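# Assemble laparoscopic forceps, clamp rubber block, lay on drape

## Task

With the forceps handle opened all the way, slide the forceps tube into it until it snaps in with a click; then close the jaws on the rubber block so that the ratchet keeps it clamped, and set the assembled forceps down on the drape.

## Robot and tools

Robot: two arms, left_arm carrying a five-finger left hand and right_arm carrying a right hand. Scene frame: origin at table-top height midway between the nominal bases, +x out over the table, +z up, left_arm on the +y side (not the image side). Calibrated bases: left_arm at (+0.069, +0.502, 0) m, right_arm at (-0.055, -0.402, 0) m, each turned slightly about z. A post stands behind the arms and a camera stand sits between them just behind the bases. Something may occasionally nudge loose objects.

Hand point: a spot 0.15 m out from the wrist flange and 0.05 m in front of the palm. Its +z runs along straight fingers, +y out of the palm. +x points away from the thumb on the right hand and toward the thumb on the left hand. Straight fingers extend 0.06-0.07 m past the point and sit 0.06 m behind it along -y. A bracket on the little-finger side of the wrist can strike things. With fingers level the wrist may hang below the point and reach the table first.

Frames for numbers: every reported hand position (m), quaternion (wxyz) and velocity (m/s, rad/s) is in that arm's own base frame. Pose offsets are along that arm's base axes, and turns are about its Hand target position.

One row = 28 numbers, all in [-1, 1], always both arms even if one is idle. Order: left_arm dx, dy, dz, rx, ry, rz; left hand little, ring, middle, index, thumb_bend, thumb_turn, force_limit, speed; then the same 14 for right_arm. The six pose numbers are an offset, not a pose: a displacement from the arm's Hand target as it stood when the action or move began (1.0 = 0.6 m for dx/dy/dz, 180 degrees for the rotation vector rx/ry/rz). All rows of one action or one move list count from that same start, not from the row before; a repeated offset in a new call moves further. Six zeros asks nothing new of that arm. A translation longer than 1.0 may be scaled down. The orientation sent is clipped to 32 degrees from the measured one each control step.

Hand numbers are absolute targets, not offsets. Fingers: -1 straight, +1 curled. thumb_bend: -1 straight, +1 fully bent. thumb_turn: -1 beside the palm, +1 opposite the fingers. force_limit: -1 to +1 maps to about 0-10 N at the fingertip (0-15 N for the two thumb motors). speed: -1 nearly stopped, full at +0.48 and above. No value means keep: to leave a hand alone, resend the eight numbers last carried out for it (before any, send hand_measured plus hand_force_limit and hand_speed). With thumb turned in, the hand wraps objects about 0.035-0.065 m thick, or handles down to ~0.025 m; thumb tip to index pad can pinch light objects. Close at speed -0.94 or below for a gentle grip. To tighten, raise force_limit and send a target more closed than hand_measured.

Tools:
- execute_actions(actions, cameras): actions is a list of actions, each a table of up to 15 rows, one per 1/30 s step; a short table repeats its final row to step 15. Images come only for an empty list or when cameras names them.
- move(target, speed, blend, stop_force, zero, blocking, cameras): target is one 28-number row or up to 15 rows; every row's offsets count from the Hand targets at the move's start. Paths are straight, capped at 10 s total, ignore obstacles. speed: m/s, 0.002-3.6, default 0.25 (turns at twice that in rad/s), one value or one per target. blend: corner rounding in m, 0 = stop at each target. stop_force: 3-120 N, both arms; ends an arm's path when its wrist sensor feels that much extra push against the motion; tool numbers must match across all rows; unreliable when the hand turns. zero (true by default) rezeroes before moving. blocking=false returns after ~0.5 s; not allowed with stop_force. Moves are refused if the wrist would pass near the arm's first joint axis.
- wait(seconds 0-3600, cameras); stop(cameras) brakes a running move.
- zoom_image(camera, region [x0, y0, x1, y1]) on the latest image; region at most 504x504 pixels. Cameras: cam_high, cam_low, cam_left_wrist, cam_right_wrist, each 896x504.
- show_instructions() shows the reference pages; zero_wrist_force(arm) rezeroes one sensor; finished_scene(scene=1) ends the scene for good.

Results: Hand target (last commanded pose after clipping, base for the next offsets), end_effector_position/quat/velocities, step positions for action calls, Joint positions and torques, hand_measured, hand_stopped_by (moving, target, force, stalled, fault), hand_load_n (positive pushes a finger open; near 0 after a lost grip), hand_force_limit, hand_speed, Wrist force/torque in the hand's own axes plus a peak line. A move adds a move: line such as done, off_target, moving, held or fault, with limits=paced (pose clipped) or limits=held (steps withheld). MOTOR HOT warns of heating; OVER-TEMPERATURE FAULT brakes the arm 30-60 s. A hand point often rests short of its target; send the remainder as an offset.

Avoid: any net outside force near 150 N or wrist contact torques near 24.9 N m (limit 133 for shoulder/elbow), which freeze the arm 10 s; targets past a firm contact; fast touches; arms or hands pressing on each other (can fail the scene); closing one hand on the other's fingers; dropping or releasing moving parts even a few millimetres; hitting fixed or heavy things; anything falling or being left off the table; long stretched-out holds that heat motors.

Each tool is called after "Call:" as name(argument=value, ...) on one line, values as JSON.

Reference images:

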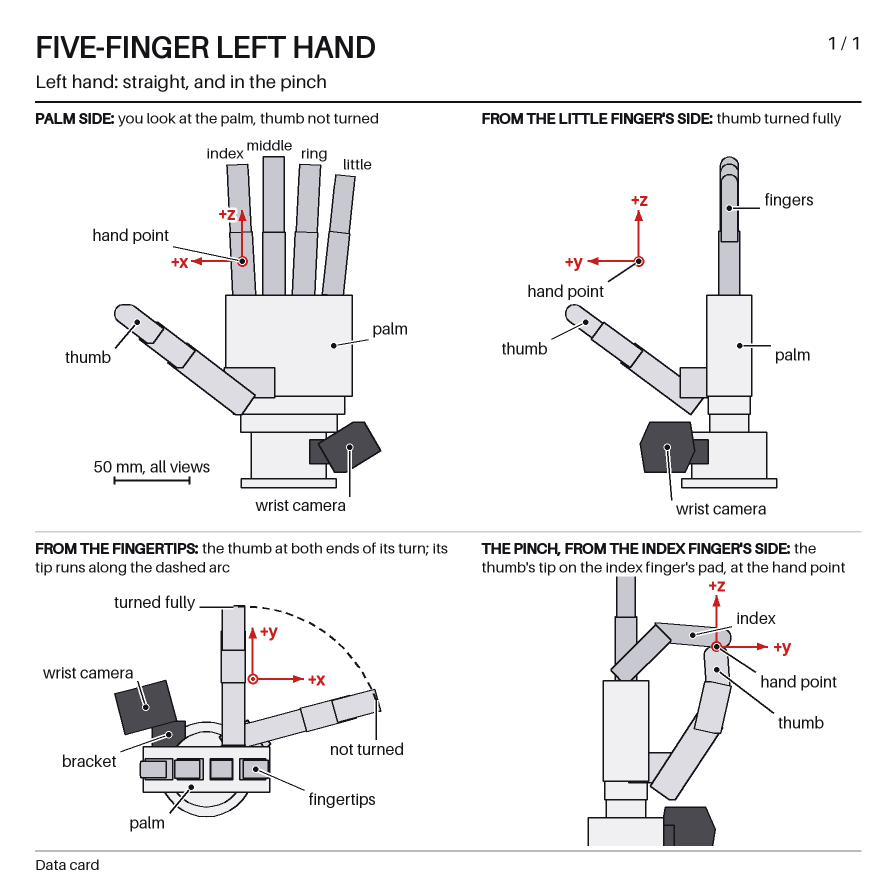

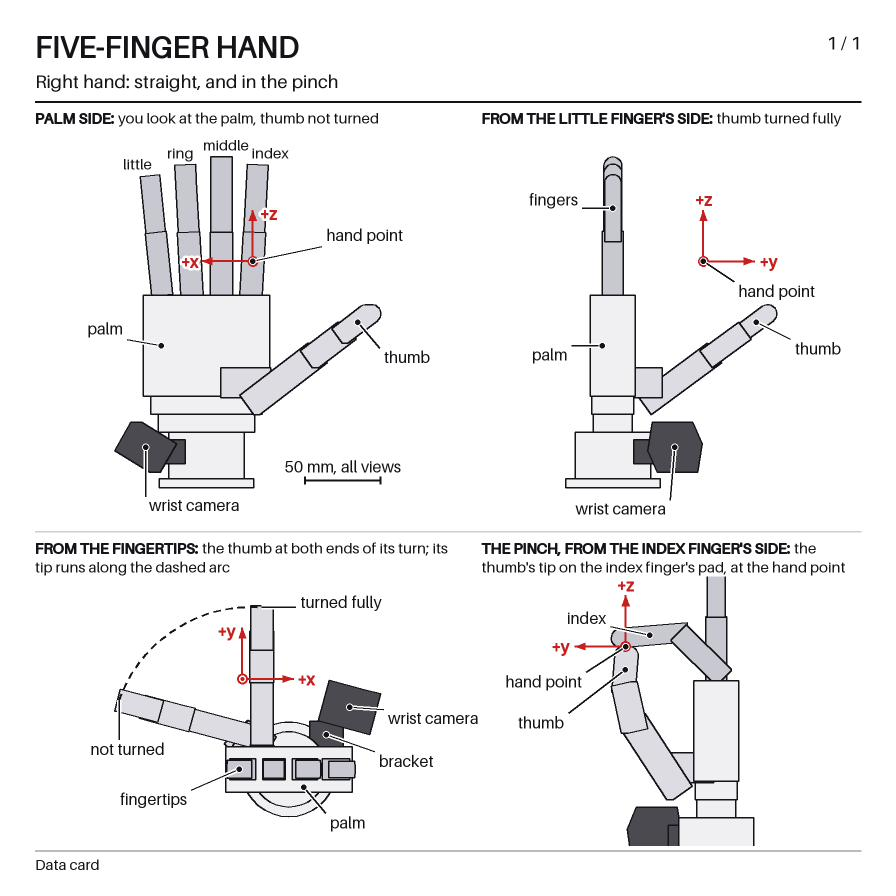

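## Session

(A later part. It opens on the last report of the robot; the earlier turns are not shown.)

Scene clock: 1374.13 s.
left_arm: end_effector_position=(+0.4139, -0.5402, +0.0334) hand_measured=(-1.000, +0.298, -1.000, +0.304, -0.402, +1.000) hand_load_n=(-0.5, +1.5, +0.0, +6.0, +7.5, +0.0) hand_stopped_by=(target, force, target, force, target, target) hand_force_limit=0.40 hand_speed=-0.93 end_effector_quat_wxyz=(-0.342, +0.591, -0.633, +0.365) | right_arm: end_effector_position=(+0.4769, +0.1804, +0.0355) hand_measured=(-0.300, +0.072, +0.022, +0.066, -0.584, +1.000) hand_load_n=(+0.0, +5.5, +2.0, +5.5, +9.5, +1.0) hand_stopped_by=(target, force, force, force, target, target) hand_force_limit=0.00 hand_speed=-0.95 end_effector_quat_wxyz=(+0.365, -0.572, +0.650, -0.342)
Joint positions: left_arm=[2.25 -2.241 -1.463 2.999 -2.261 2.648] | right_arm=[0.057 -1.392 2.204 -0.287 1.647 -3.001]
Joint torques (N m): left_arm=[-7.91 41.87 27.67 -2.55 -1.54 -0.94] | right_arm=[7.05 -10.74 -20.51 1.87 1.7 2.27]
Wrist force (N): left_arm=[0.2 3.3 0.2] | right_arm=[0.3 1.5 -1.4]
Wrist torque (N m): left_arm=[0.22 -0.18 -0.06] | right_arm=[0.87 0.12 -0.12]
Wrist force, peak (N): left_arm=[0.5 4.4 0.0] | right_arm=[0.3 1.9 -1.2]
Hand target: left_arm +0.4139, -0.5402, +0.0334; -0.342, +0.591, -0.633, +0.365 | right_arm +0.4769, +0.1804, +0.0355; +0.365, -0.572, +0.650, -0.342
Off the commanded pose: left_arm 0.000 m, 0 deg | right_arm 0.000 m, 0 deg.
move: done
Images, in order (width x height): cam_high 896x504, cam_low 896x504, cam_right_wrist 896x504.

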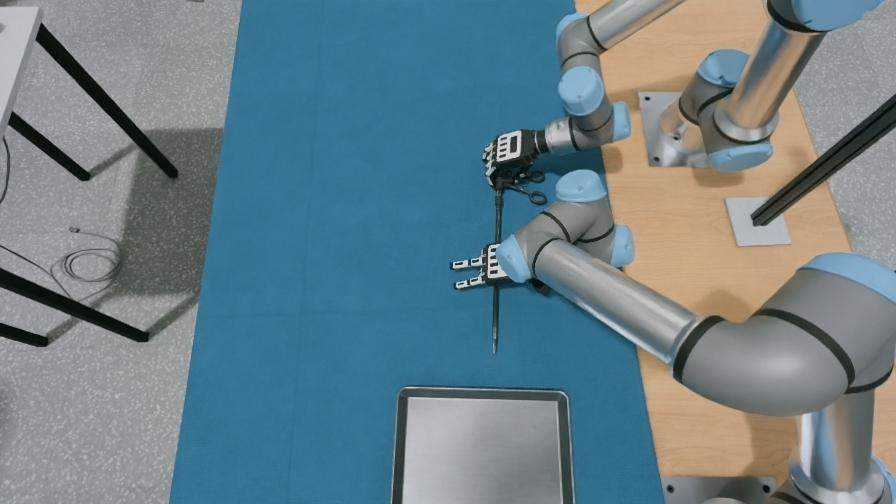

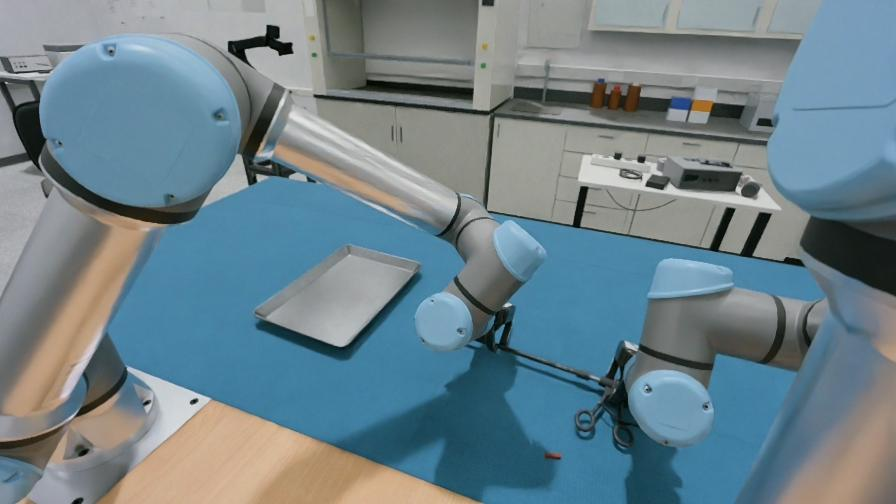

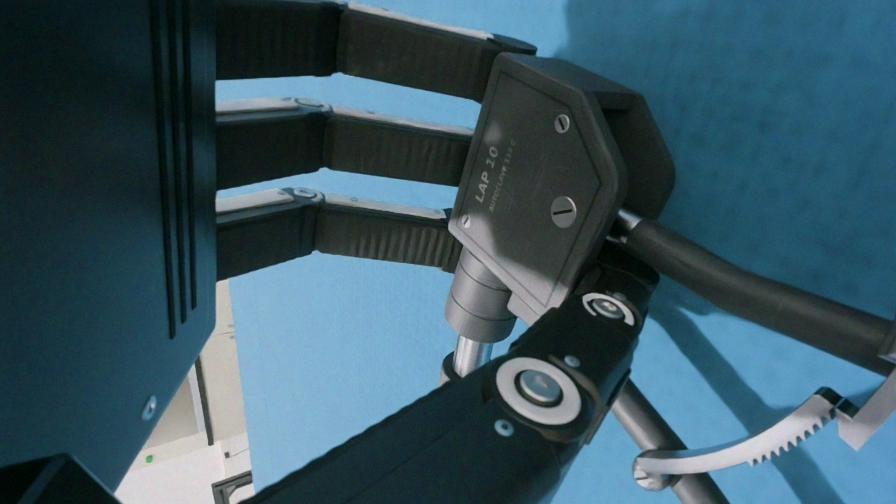

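Call:
move(target=[0,0,0,0,0,0,-1,0.3,-1,0.5,-0.4,1,0.4,-0.93,0.00049,0.00999,0,0,0,0,-0.3,0.15,0.17,0.2,-0.58,1,0.0,-0.95], speed=0.005, stop_force=4, cameras=["cam_low","cam_high","cam_right_wrist"])

Call:
zoom_image(camera="cam_low", region=[585, 370, 615, 395])

Call:
zoom_image(camera="cam_right_wrist", region=[430, 290, 500, 395])

Scene clock: 1381.83 s.
left_arm: end_effector_position=(+0.4139, -0.5402, +0.0334) hand_measured=(-1.000, +0.298, -1.000, +0.304, -0.402, +1.000) hand_load_n=(+0.0, +1.0, +0.0, +6.0, +7.5, +0.0) hand_stopped_by=(target, force, target, force, target, target) hand_force_limit=0.40 hand_speed=-0.93 end_effector_quat_wxyz=(-0.342, +0.591, -0.633, +0.365) | right_arm: end_effector_position=(+0.4769, +0.1812, +0.0355) hand_measured=(-0.300, +0.072, +0.022, +0.066, -0.584, +1.000) hand_load_n=(+0.0, +6.0, +2.0, +5.5, +10.0, +0.5) hand_stopped_by=(target, force, force, force, target, target) hand_force_limit=0.00 hand_speed=-0.95 end_effector_quat_wxyz=(+0.365, -0.572, +0.650, -0.342)
Joint positions: left_arm=[2.25 -2.241 -1.463 2.999 -2.261 2.648] | right_arm=[0.059 -1.391 2.203 -0.287 1.649 -3]
Joint torques (N m): left_arm=[-7.92 40.61 27.66 1.59 1.39 -1.22] | right_arm=[-7.78 -33.64 -8.24 -2.7 -1.7 -2.13]
Wrist force (N): left_arm=[-1.4 3.5 0.4] | right_arm=[2.7 1.1 -1.2]
Wrist torque (N m): left_arm=[0.23 -0.26 -0.02] | right_arm=[0.83 0.06 -0.11]
Wrist force, peak (N): left_arm=[-4.1 3.5 0.3] | right_arm=[5.2 1.1 -1.5]
Hand target: left_arm +0.4139, -0.5402, +0.0334; -0.342, +0.591, -0.633, +0.365 | right_arm +0.4769, +0.1812, +0.0355; +0.365, -0.572, +0.650, -0.342 (not the last commanded pose)
Off the commanded pose: left_arm 0.000 m, 0 deg | right_arm 0.005 m, 0 deg.
move: contact (right_arm)
Images, in order (width x height): cam_high 896x504, cam_low 896x504, cam_right_wrist 896x504.

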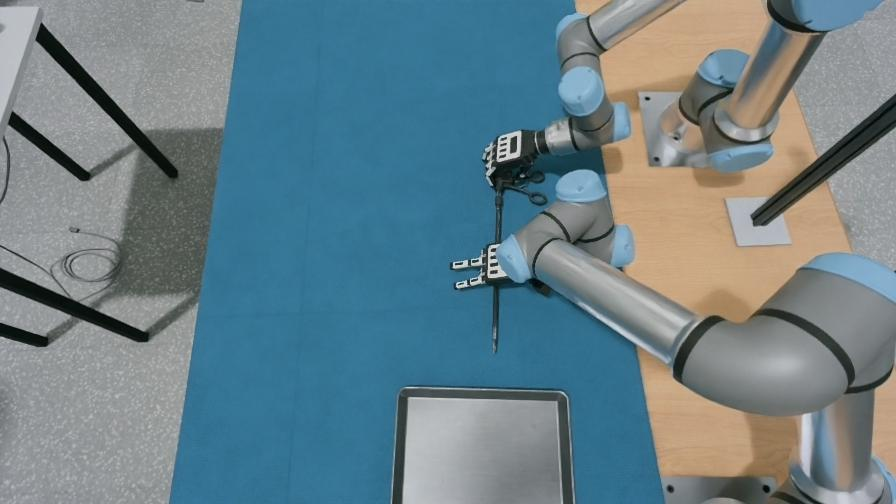

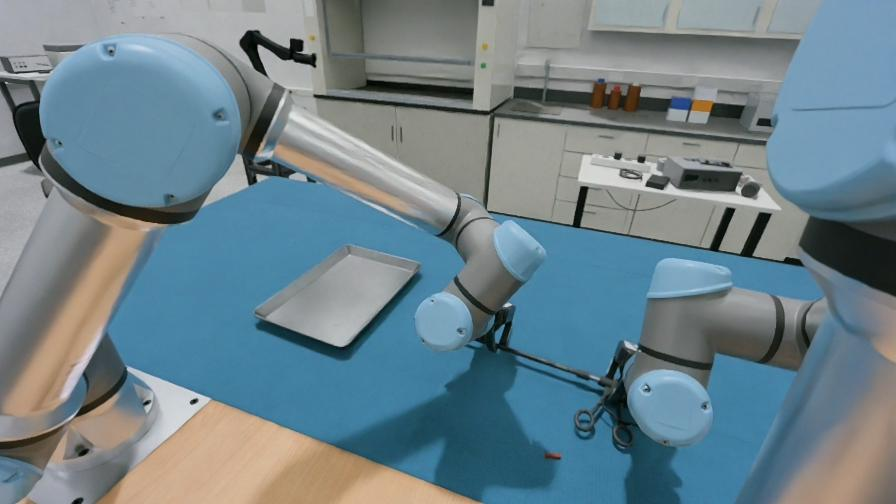

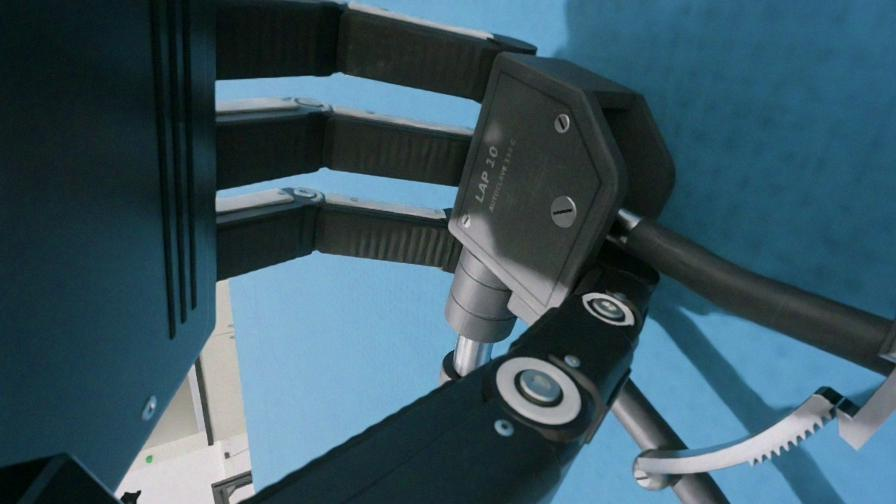

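Scaled by 16.800 from the camera's image (finer frame: 1280x720).

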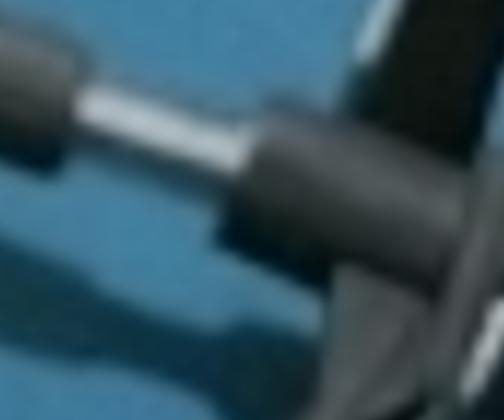

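Scaled by 4.800 from the camera's image (finer frame: 1280x720).

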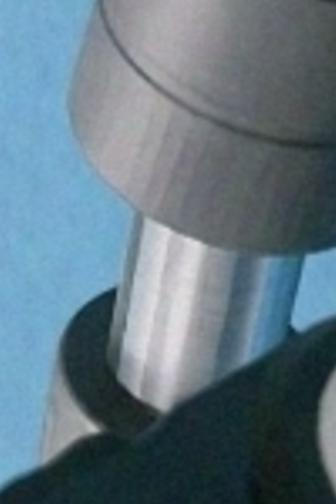

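Call:
move(target=[0,0,0,0,0,0,-1,0.3,-1,0.5,-0.4,1,0.4,-0.93,0.00025,0.005,0,0,0,0,-0.3,0.15,0.17,0.2,-0.58,1,0.0,-0.95], speed=0.004, stop_force=9, cameras=["cam_low","cam_high","cam_right_wrist"])

Call:
zoom_image(camera="cam_low", region=[585, 370, 615, 395])

Call:
zoom_image(camera="cam_right_wrist", region=[430, 290, 500, 395])

Call:
zoom_image(camera="cam_high", region=[480, 172, 510, 202])

Scene clock: 1401.80 s.
left_arm: end_effector_position=(+0.4139, -0.5402, +0.0334) hand_measured=(-1.000, +0.298, -1.000, +0.304, -0.400, +1.000) hand_load_n=(+0.0, +0.0, +0.0, +0.0, +0.0, +0.0) hand_stopped_by=(target, force, target, force, target, target) hand_force_limit=0.40 hand_speed=-0.93 end_effector_quat_wxyz=(-0.342, +0.591, -0.633, +0.365) | right_arm: end_effector_position=(+0.4771, +0.1842, +0.0355) hand_measured=(-0.300, +0.072, +0.022, +0.066, -0.584, +1.000) hand_load_n=(+0.0, +4.5, +1.5, +6.0, +10.0, +0.0) hand_stopped_by=(target, force, force, force, target, target) hand_force_limit=0.00 hand_speed=-0.95 end_effector_quat_wxyz=(+0.365, -0.572, +0.650, -0.342)
Joint positions: left_arm=[2.25 -2.241 -1.463 2.999 -2.261 2.648] | right_arm=[0.069 -1.387 2.198 -0.286 1.658 -2.995]
Joint torques (N m): left_arm=[-6.39 40.76 25.89 0 -1.15 -1.36] | right_arm=[7.19 -11.86 -19.96 1.86 1.58 2.34]
Wrist force (N): left_arm=[1.5 2.8 -0.4] | right_arm=[0.3 1.3 -0.8]
Wrist torque (N m): left_arm=[0.22 -0.39 0.04] | right_arm=[0.80 0.16 -0.15]
Wrist force, peak (N): left_arm=[-6.8 3.5 0.2] | right_arm=[7.9 0.4 -1.3]
Hand target: left_arm +0.4139, -0.5402, +0.0334; -0.342, +0.591, -0.633, +0.365 | right_arm +0.4771, +0.1842, +0.0355; +0.365, -0.572, +0.650, -0.342
Off the commanded pose: left_arm 0.000 m, 0 deg | right_arm 0.000 m, 0 deg.
move: done
Images, in order (width x height): cam_high 896x504, cam_low 896x504, cam_right_wrist 896x504.

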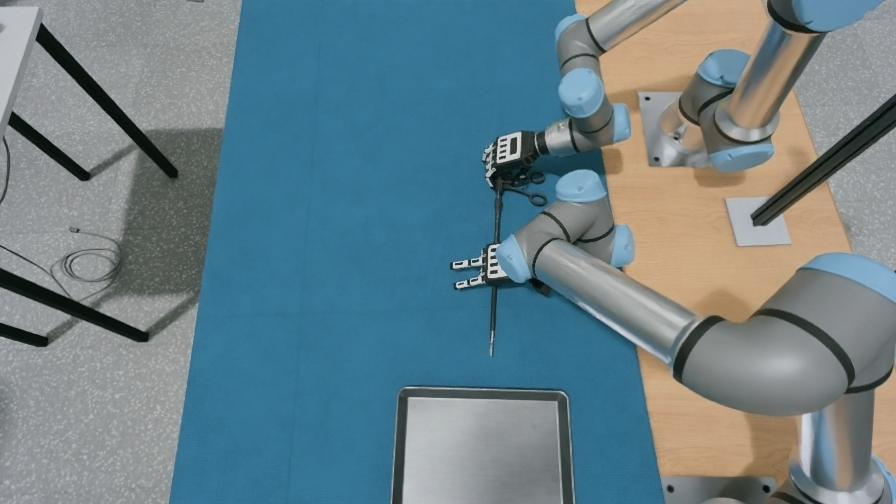

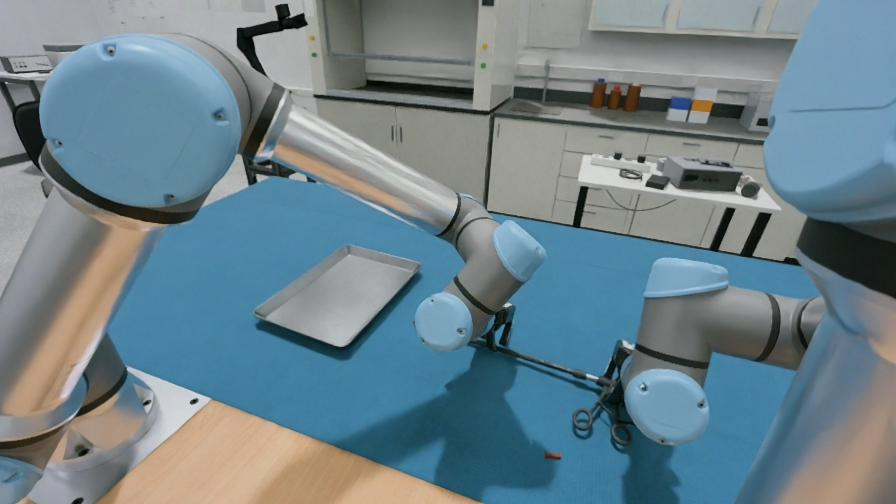

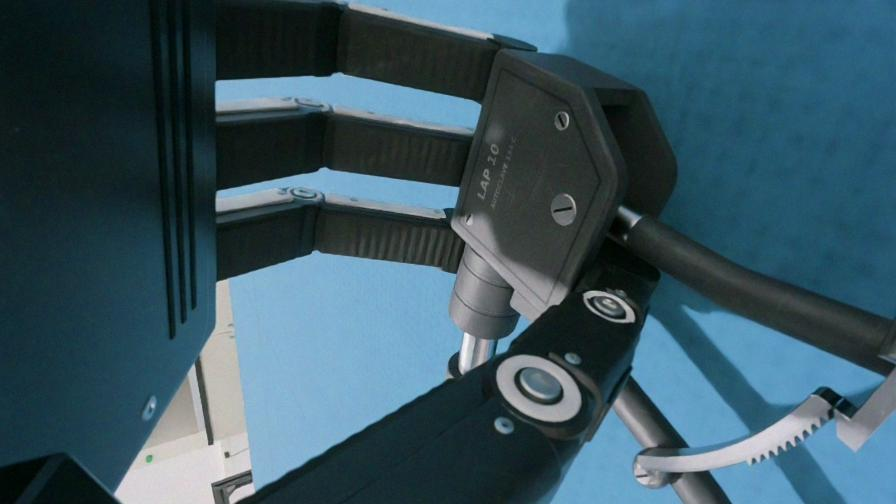

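Scaled by 16.800 from the camera's image (finer frame: 1280x720).

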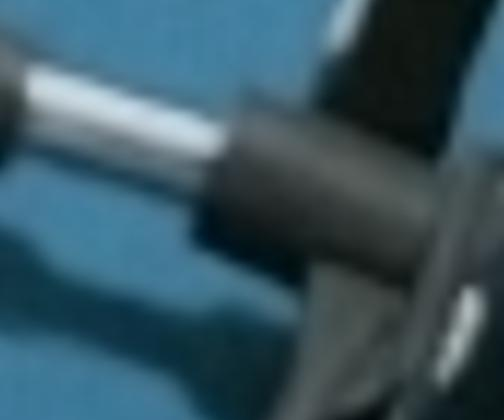

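Scaled by 4.800 from the camera's image (finer frame: 1280x720).

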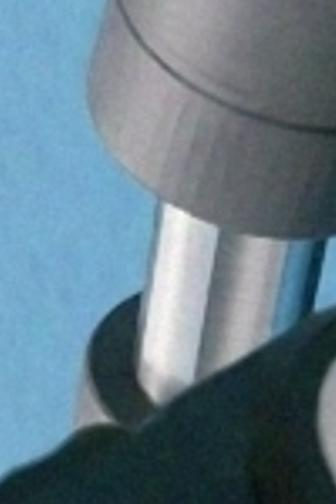

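Scaled by 16.800 from the camera's image (finer frame: 1280x720).

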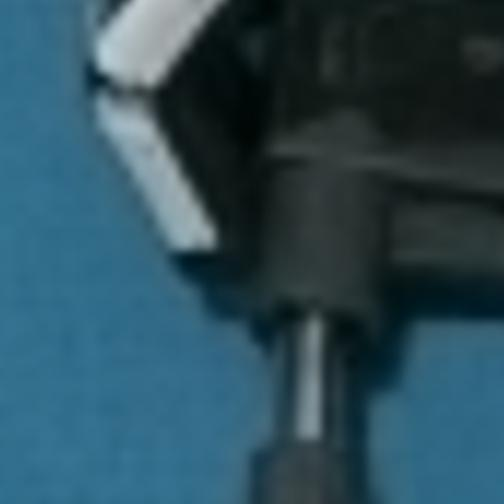

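Call:
wait(seconds=0.2, cameras=["cam_left_wrist","cam_low"])

Call:
zoom_image(camera="cam_left_wrist", region=[280, 0, 560, 380])

Call:
zoom_image(camera="cam_low", region=[460, 290, 640, 410])

Scene clock: 1407.77 s.
left_arm: end_effector_position=(+0.4139, -0.5402, +0.0334) hand_measured=(-1.000, +0.298, -1.000, +0.304, -0.400, +1.000) hand_load_n=(+0.0, +0.0, +0.0, +0.0, +0.0, +0.0) hand_stopped_by=(target, force, target, force, target, target) hand_force_limit=0.40 hand_speed=-0.93 end_effector_quat_wxyz=(-0.342, +0.591, -0.633, +0.365) | right_arm: end_effector_position=(+0.4771, +0.1842, +0.0355) hand_measured=(-0.300, +0.072, +0.022, +0.066, -0.584, +1.000) hand_load_n=(+0.0, +4.5, +1.5, +6.0, +10.0, +0.0) hand_stopped_by=(target, force, force, force, target, target) hand_force_limit=0.00 hand_speed=-0.95 end_effector_quat_wxyz=(+0.365, -0.572, +0.650, -0.342)
Joint positions: left_arm=[2.25 -2.241 -1.463 2.999 -2.261 2.648] | right_arm=[0.069 -1.387 2.198 -0.286 1.658 -2.995]
Joint torques (N m): left_arm=[-8 40.35 14.14 -2.18 -1.91 -1.32] | right_arm=[6.28 -11.8 -20.57 1.8 1.5 2.15]
Wrist force (N): left_arm=[1.2 2.6 -0.7] | right_arm=[0.3 1.3 -0.8]
Wrist torque (N m): left_arm=[0.20 -0.36 0.03] | right_arm=[0.79 0.16 -0.15]
Wrist force, peak (N): left_arm=[1.3 3.2 -0.2] | right_arm=[0.7 1.9 -0.8]
Hand target: left_arm +0.4139, -0.5402, +0.0334; -0.342, +0.591, -0.633, +0.365 | right_arm +0.4771, +0.1842, +0.0355; +0.365, -0.572, +0.650, -0.342
Off the commanded pose: left_arm 0.000 m, 0 deg | right_arm 0.000 m, 0 deg.
wait: 0.20 s; at rest from the start
Images, in order (width x height): cam_low 896x504, cam_left_wrist 896x504.

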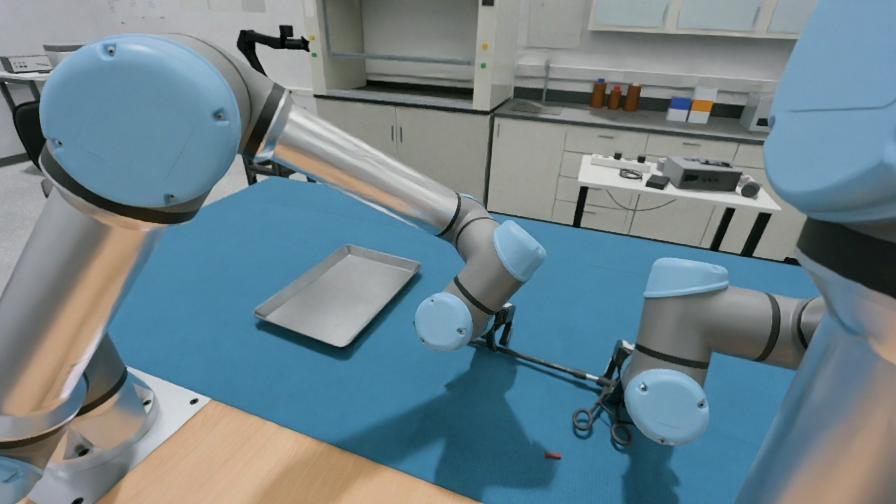

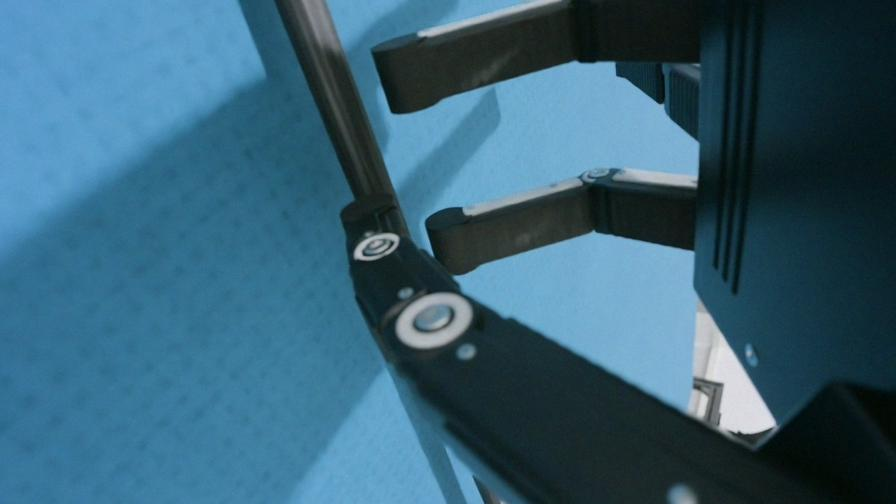

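Scaled by 1.326 from the camera's image (finer frame: 1280x720).

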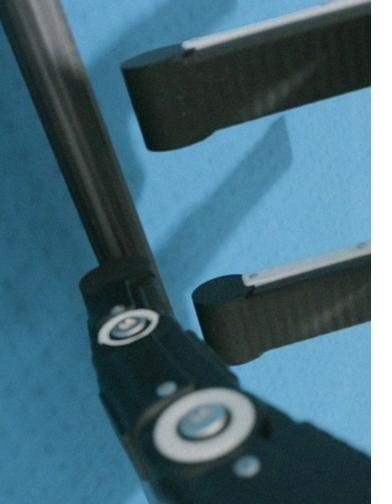

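Scaled by 2.800 from the camera's image (finer frame: 1280x720).

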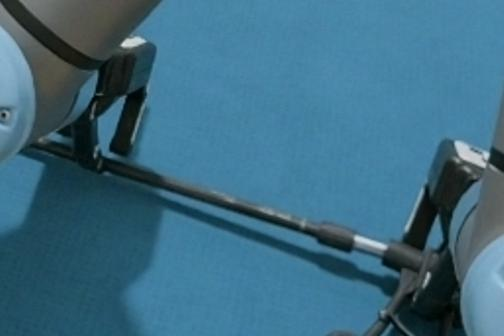

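Call:
move(target=[0,0,0,0,0,0,-1,-0.3,-1,-0.3,-0.7,1,0.4,-0.3,0,0,0,0,0,0,-0.3,0.15,0.17,0.2,-0.58,1,0.0,-0.95], speed=0.02)

Call:
move(target=[0,0,0.08,0,0,0,-1,-0.3,-1,-0.3,-0.7,1,0.4,-0.3,0,0,0,0,0,0,-0.3,0.15,0.17,0.2,-0.58,1,0.0,-0.95], speed=0.03, cameras=["all"])

Call:
zoom_image(camera="cam_low", region=[460, 290, 640, 410])

Call:
zoom_image(camera="cam_high", region=[460, 160, 560, 360])

Scene clock: 1435.23 s.
left_arm: end_effector_position=(+0.4139, -0.5402, +0.0334) hand_measured=(-1.000, -0.300, -1.000, -0.300, -0.700, +1.000) hand_load_n=(+0.0, +0.0, +0.0, +0.0, +0.0, +0.0) hand_stopped_by=(target, target, target, target, target, target) hand_force_limit=0.40 hand_speed=-0.30 end_effector_quat_wxyz=(-0.342, +0.591, -0.633, +0.365) | right_arm: end_effector_position=(+0.4771, +0.1842, +0.0355) hand_measured=(-0.300, +0.072, +0.022, +0.066, -0.584, +1.000) hand_load_n=(+0.0, +4.5, +2.0, +6.0, +10.5, +0.0) hand_stopped_by=(target, force, force, force, target, target) hand_force_limit=0.00 hand_speed=-0.95 end_effector_quat_wxyz=(+0.365, -0.572, +0.650, -0.342)
Joint positions: left_arm=[2.25 -2.241 -1.463 2.999 -2.261 2.648] | right_arm=[0.069 -1.387 2.198 -0.286 1.658 -2.995]
Joint torques (N m): left_arm=[-6.4 41.96 9.33 -2.31 -1.76 -1.2] | right_arm=[3.93 -13.93 -20.29 1.57 0.92 1.96]
Wrist force (N): left_arm=[1.2 2.5 -0.5] | right_arm=[0.4 1.6 -0.9]
Wrist torque (N m): left_arm=[0.18 -0.35 0.03] | right_arm=[0.84 0.16 -0.13]
Wrist force, peak (N): left_arm=[1.6 2.9 -0.8] | right_arm=[0.6 1.8 -1.0]
Hand target: left_arm +0.4139, -0.5402, +0.0334; -0.342, +0.591, -0.633, +0.365 | right_arm +0.4771, +0.1842, +0.0355; +0.365, -0.572, +0.650, -0.342
Off the commanded pose: left_arm 0.000 m, 0 deg | right_arm 0.000 m, 0 deg.
move: done

Scene clock: 1437.20 s.
left_arm: end_effector_position=(+0.4139, -0.5402, +0.0814) hand_measured=(-1.000, -0.300, -1.000, -0.300, -0.700, +1.000) hand_load_n=(+0.0, +0.0, +0.0, +0.0, +0.0, +0.0) hand_stopped_by=(target, target, target, target, target, target) hand_force_limit=0.40 hand_speed=-0.30 end_effector_quat_wxyz=(-0.342, +0.591, -0.633, +0.365) | right_arm: end_effector_position=(+0.4771, +0.1842, +0.0355) hand_measured=(-0.300, +0.072, +0.022, +0.066, -0.584, +1.000) hand_load_n=(+0.0, +4.5, +2.0, +5.5, +10.0, +0.0) hand_stopped_by=(target, force, force, force, target, target) hand_force_limit=0.00 hand_speed=-0.95 end_effector_quat_wxyz=(+0.365, -0.572, +0.650, -0.342)
Joint positions: left_arm=[2.25 -2.185 -1.42 2.9 -2.261 2.648] | right_arm=[0.069 -1.387 2.198 -0.286 1.658 -2.995]
Joint torques (N m): left_arm=[-4.42 50.44 28.83 -2.96 0.31 0.5] | right_arm=[4.2 -13.52 -20.01 1.47 0.88 1.88]
Wrist force (N): left_arm=[1.4 2.4 -0.4] | right_arm=[0.4 1.6 -0.8]
Wrist torque (N m): left_arm=[0.16 -0.37 0.06] | right_arm=[0.84 0.15 -0.13]
Wrist force, peak (N): left_arm=[1.4 3.1 -0.5] | right_arm=[0.3 1.9 -0.9]
Hand target: left_arm +0.4139, -0.5402, +0.0814; -0.342, +0.591, -0.633, +0.365 | right_arm +0.4771, +0.1842, +0.0355; +0.365, -0.572, +0.650, -0.342
Off the commanded pose: left_arm 0.000 m, 0 deg | right_arm 0.000 m, 0 deg.
move: done

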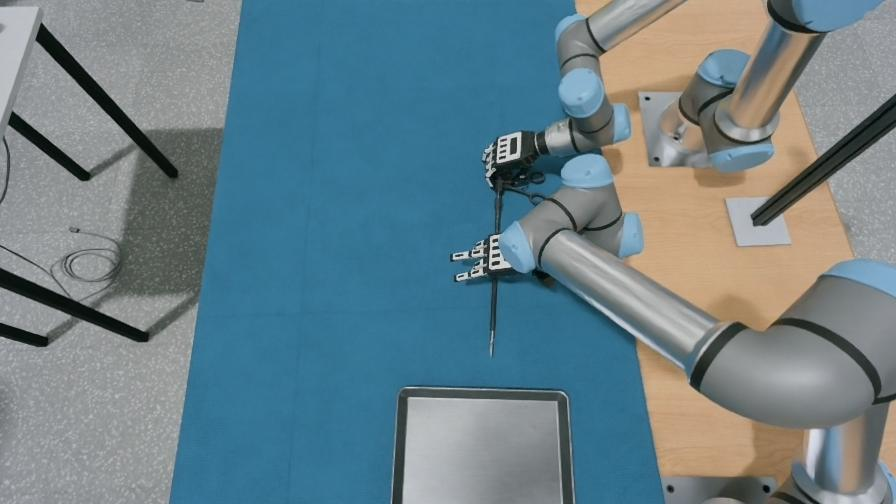

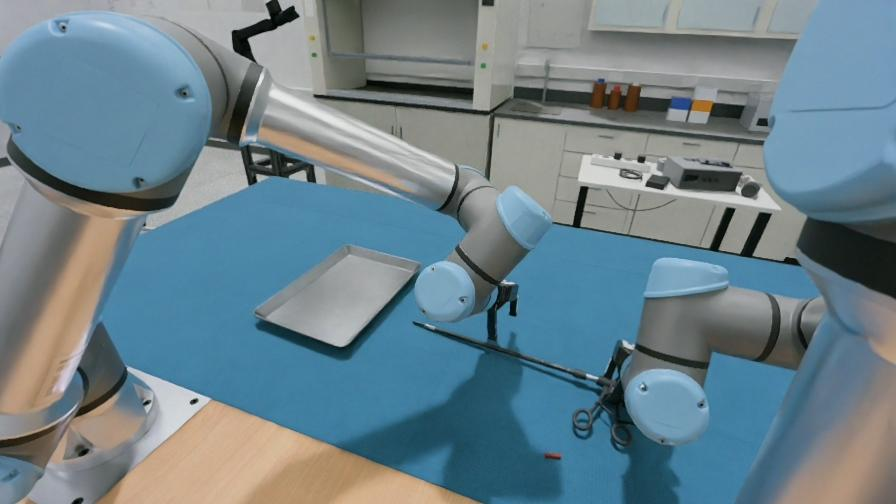

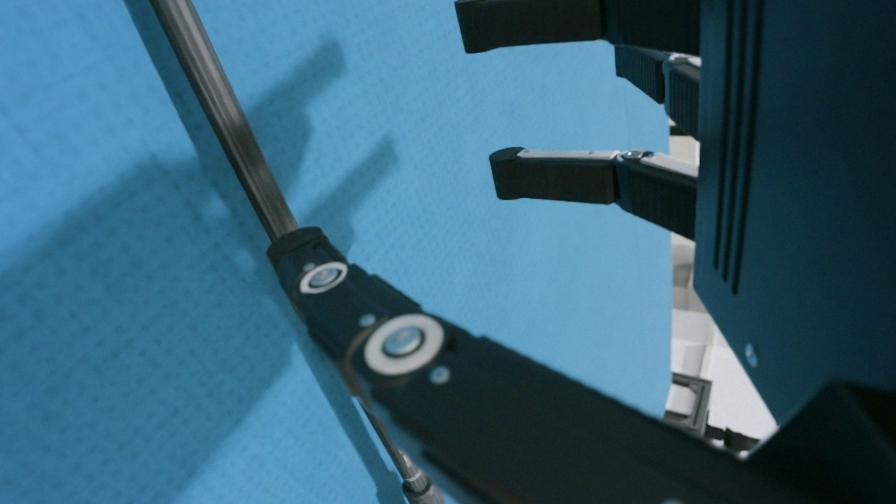

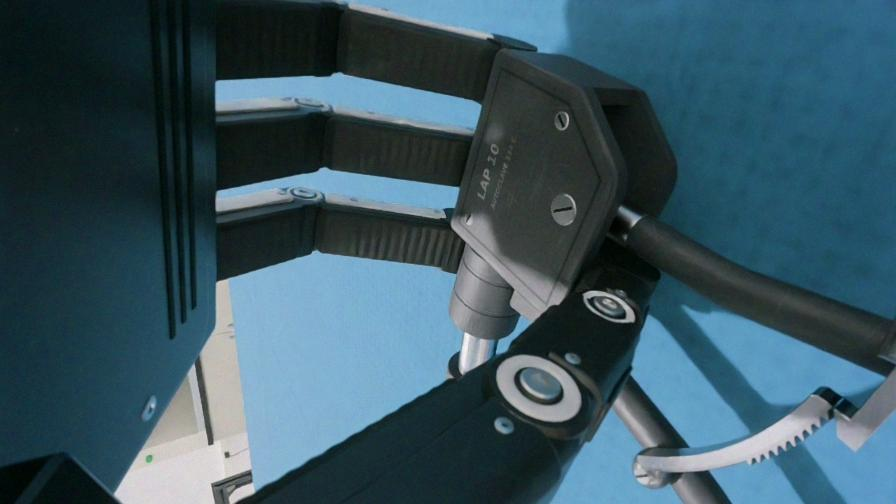

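Scaled by 2.800 from the camera's image (finer frame: 1280x720).

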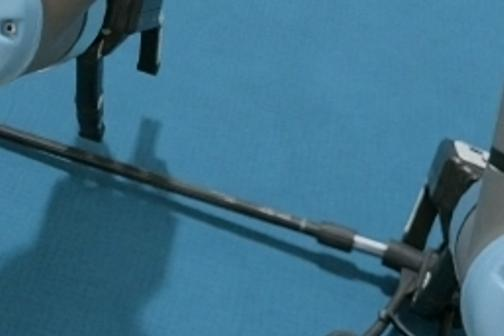

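Scaled by 2.520 from the camera's image (finer frame: 1280x720).

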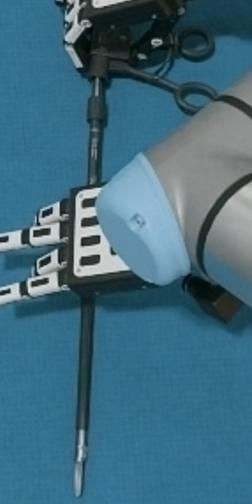

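Call:
zoom_image(camera="cam_right_wrist", region=[620, 260, 896, 504])

Call:
zoom_image(camera="cam_low", region=[560, 360, 650, 460])

Call:
zoom_image(camera="cam_high", region=[480, 150, 560, 210])

Scaled by 1.826 from the camera's image (finer frame: 1280x720).

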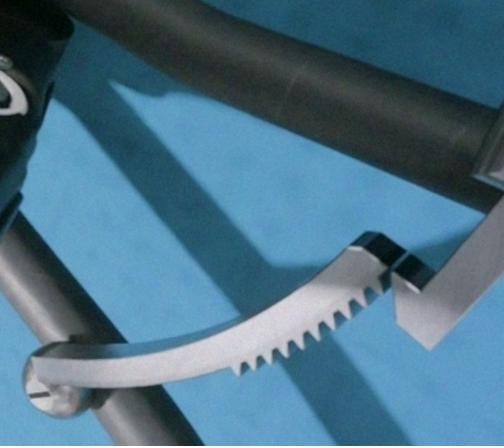

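Scaled by 5.040 from the camera's image (finer frame: 1280x720).

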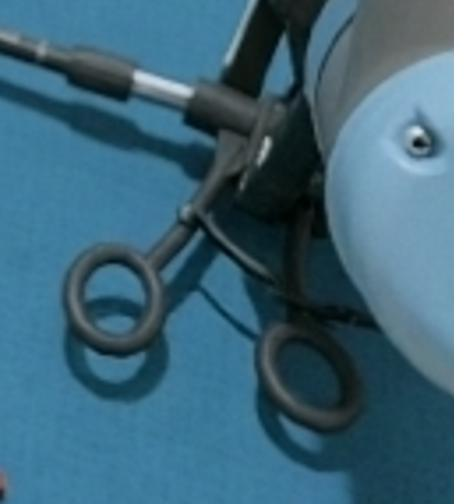

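Scaled by 6.300 from the camera's image (finer frame: 1280x720).

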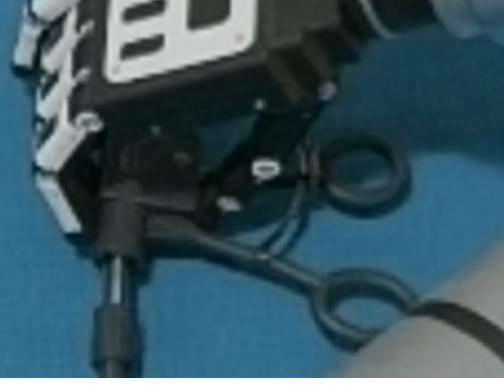

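Call:
zoom_image(camera="cam_low", region=[570, 364, 618, 394])

Call:
zoom_image(camera="cam_right_wrist", region=[430, 230, 530, 390])

Scaled by 10.500 from the camera's image (finer frame: 1280x720).

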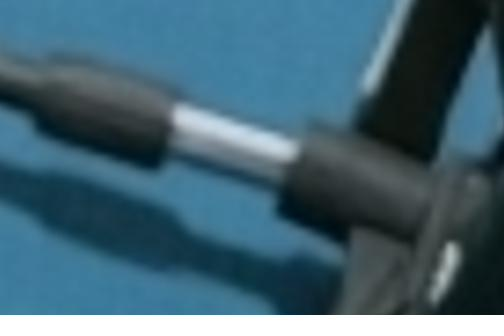

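Scaled by 3.150 from the camera's image (finer frame: 1280x720).

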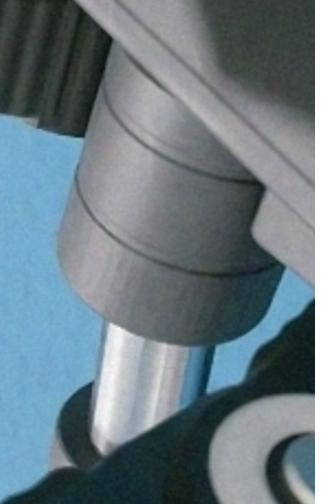

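Call:
move(target=[0,0,0,0,0,0,-1,-0.3,-1,-0.3,-0.7,1,0.4,-0.3,0,0,-0.025,0,0,0,-0.3,0.15,0.17,0.2,-0.58,1,0.0,-0.95], speed=0.005, stop_force=3, cameras=["cam_low","cam_high","cam_right_wrist"])

Call:
zoom_image(camera="cam_low", region=[570, 364, 618, 394])

Call:
zoom_image(camera="cam_right_wrist", region=[430, 230, 530, 390])

Scene clock: 1509.70 s.
left_arm: end_effector_position=(+0.4139, -0.5402, +0.0814) hand_measured=(-1.000, -0.300, -1.000, -0.300, -0.700, +1.000) hand_load_n=(+0.0, +0.0, +0.0, +0.0, +0.0, +0.0) hand_stopped_by=(target, target, target, target, target, target) hand_force_limit=0.40 hand_speed=-0.30 end_effector_quat_wxyz=(-0.342, +0.591, -0.633, +0.365) | right_arm: end_effector_position=(+0.4771, +0.1842, +0.0258) hand_measured=(-0.300, +0.072, +0.022, +0.066, -0.584, +1.000) hand_load_n=(+0.0, +3.5, +2.5, +4.0, +8.0, +0.0) hand_stopped_by=(target, force, force, force, target, target) hand_force_limit=0.00 hand_speed=-0.95 end_effector_quat_wxyz=(+0.365, -0.572, +0.650, -0.342)
Joint positions: left_arm=[2.25 -2.185 -1.42 2.9 -2.261 2.648] | right_arm=[0.069 -1.367 2.208 -0.316 1.658 -2.995]
Joint torques (N m): left_arm=[1.07 47.76 28.99 -2.94 0.42 -1.39] | right_arm=[-2.3 -33.69 -19.15 1.76 -0.45 0.81]
Wrist force (N): left_arm=[1.2 2.7 -0.4] | right_arm=[0.3 -0.7 -2.5]
Wrist torque (N m): left_arm=[0.21 -0.35 0.04] | right_arm=[0.71 0.16 -0.16]
Wrist force, peak (N): left_arm=[1.5 3.1 -0.4] | right_arm=[0.0 -3.4 -4.1]
Hand target: left_arm +0.4139, -0.5402, +0.0814; -0.342, +0.591, -0.633, +0.365 | right_arm +0.4771, +0.1842, +0.0258; +0.365, -0.572, +0.650, -0.342 (not the last commanded pose)
Off the commanded pose: left_arm 0.000 m, 0 deg | right_arm 0.005 m, 0 deg.
move: contact (right_arm)
Images, in order (width x height): cam_high 896x504, cam_low 896x504, cam_right_wrist 896x504.

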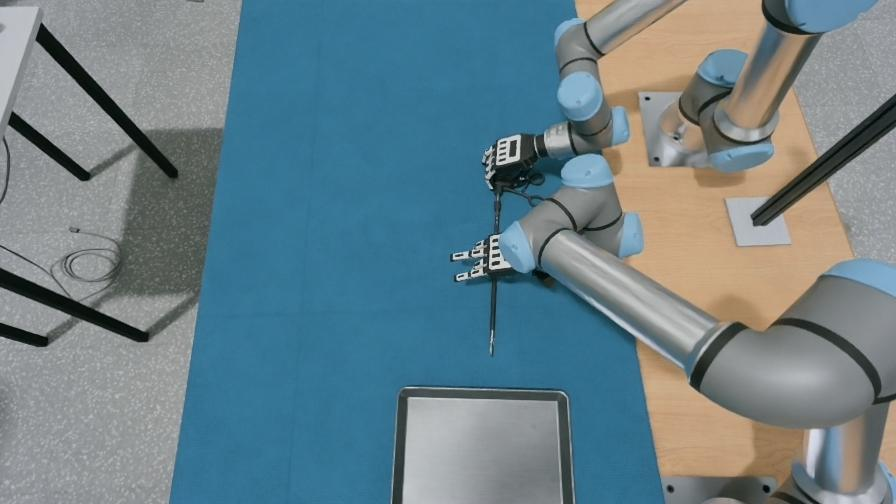

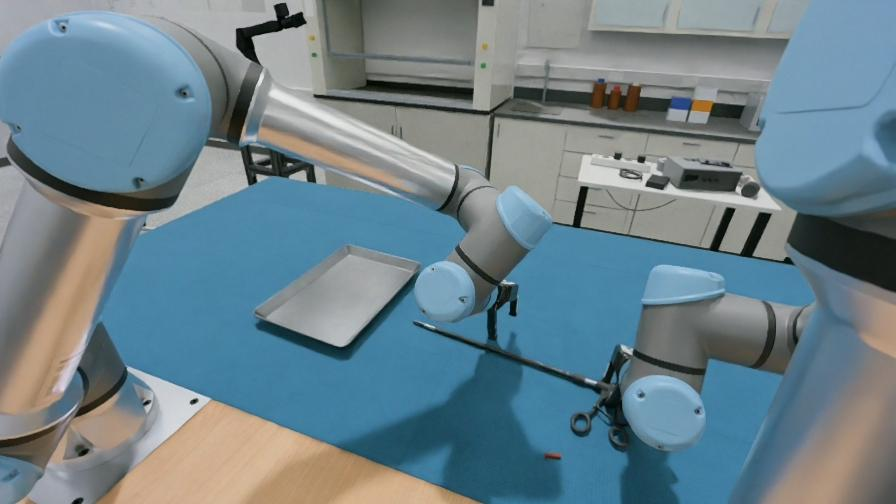

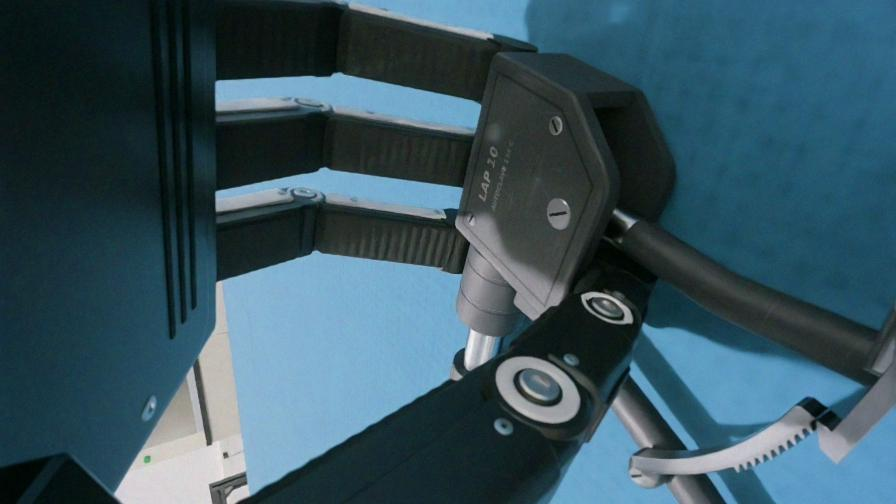

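Scaled by 10.500 from the camera's image (finer frame: 1280x720).

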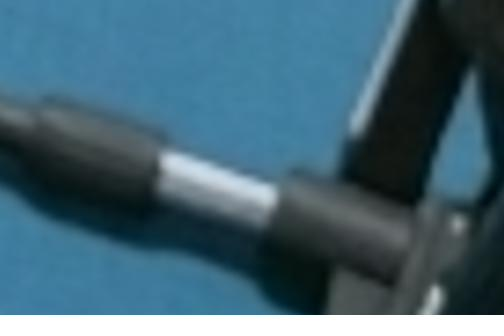

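Scaled by 3.150 from the camera's image (finer frame: 1280x720).

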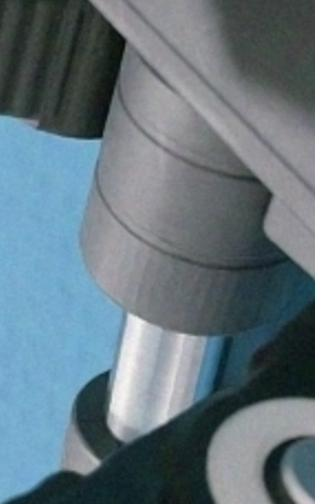

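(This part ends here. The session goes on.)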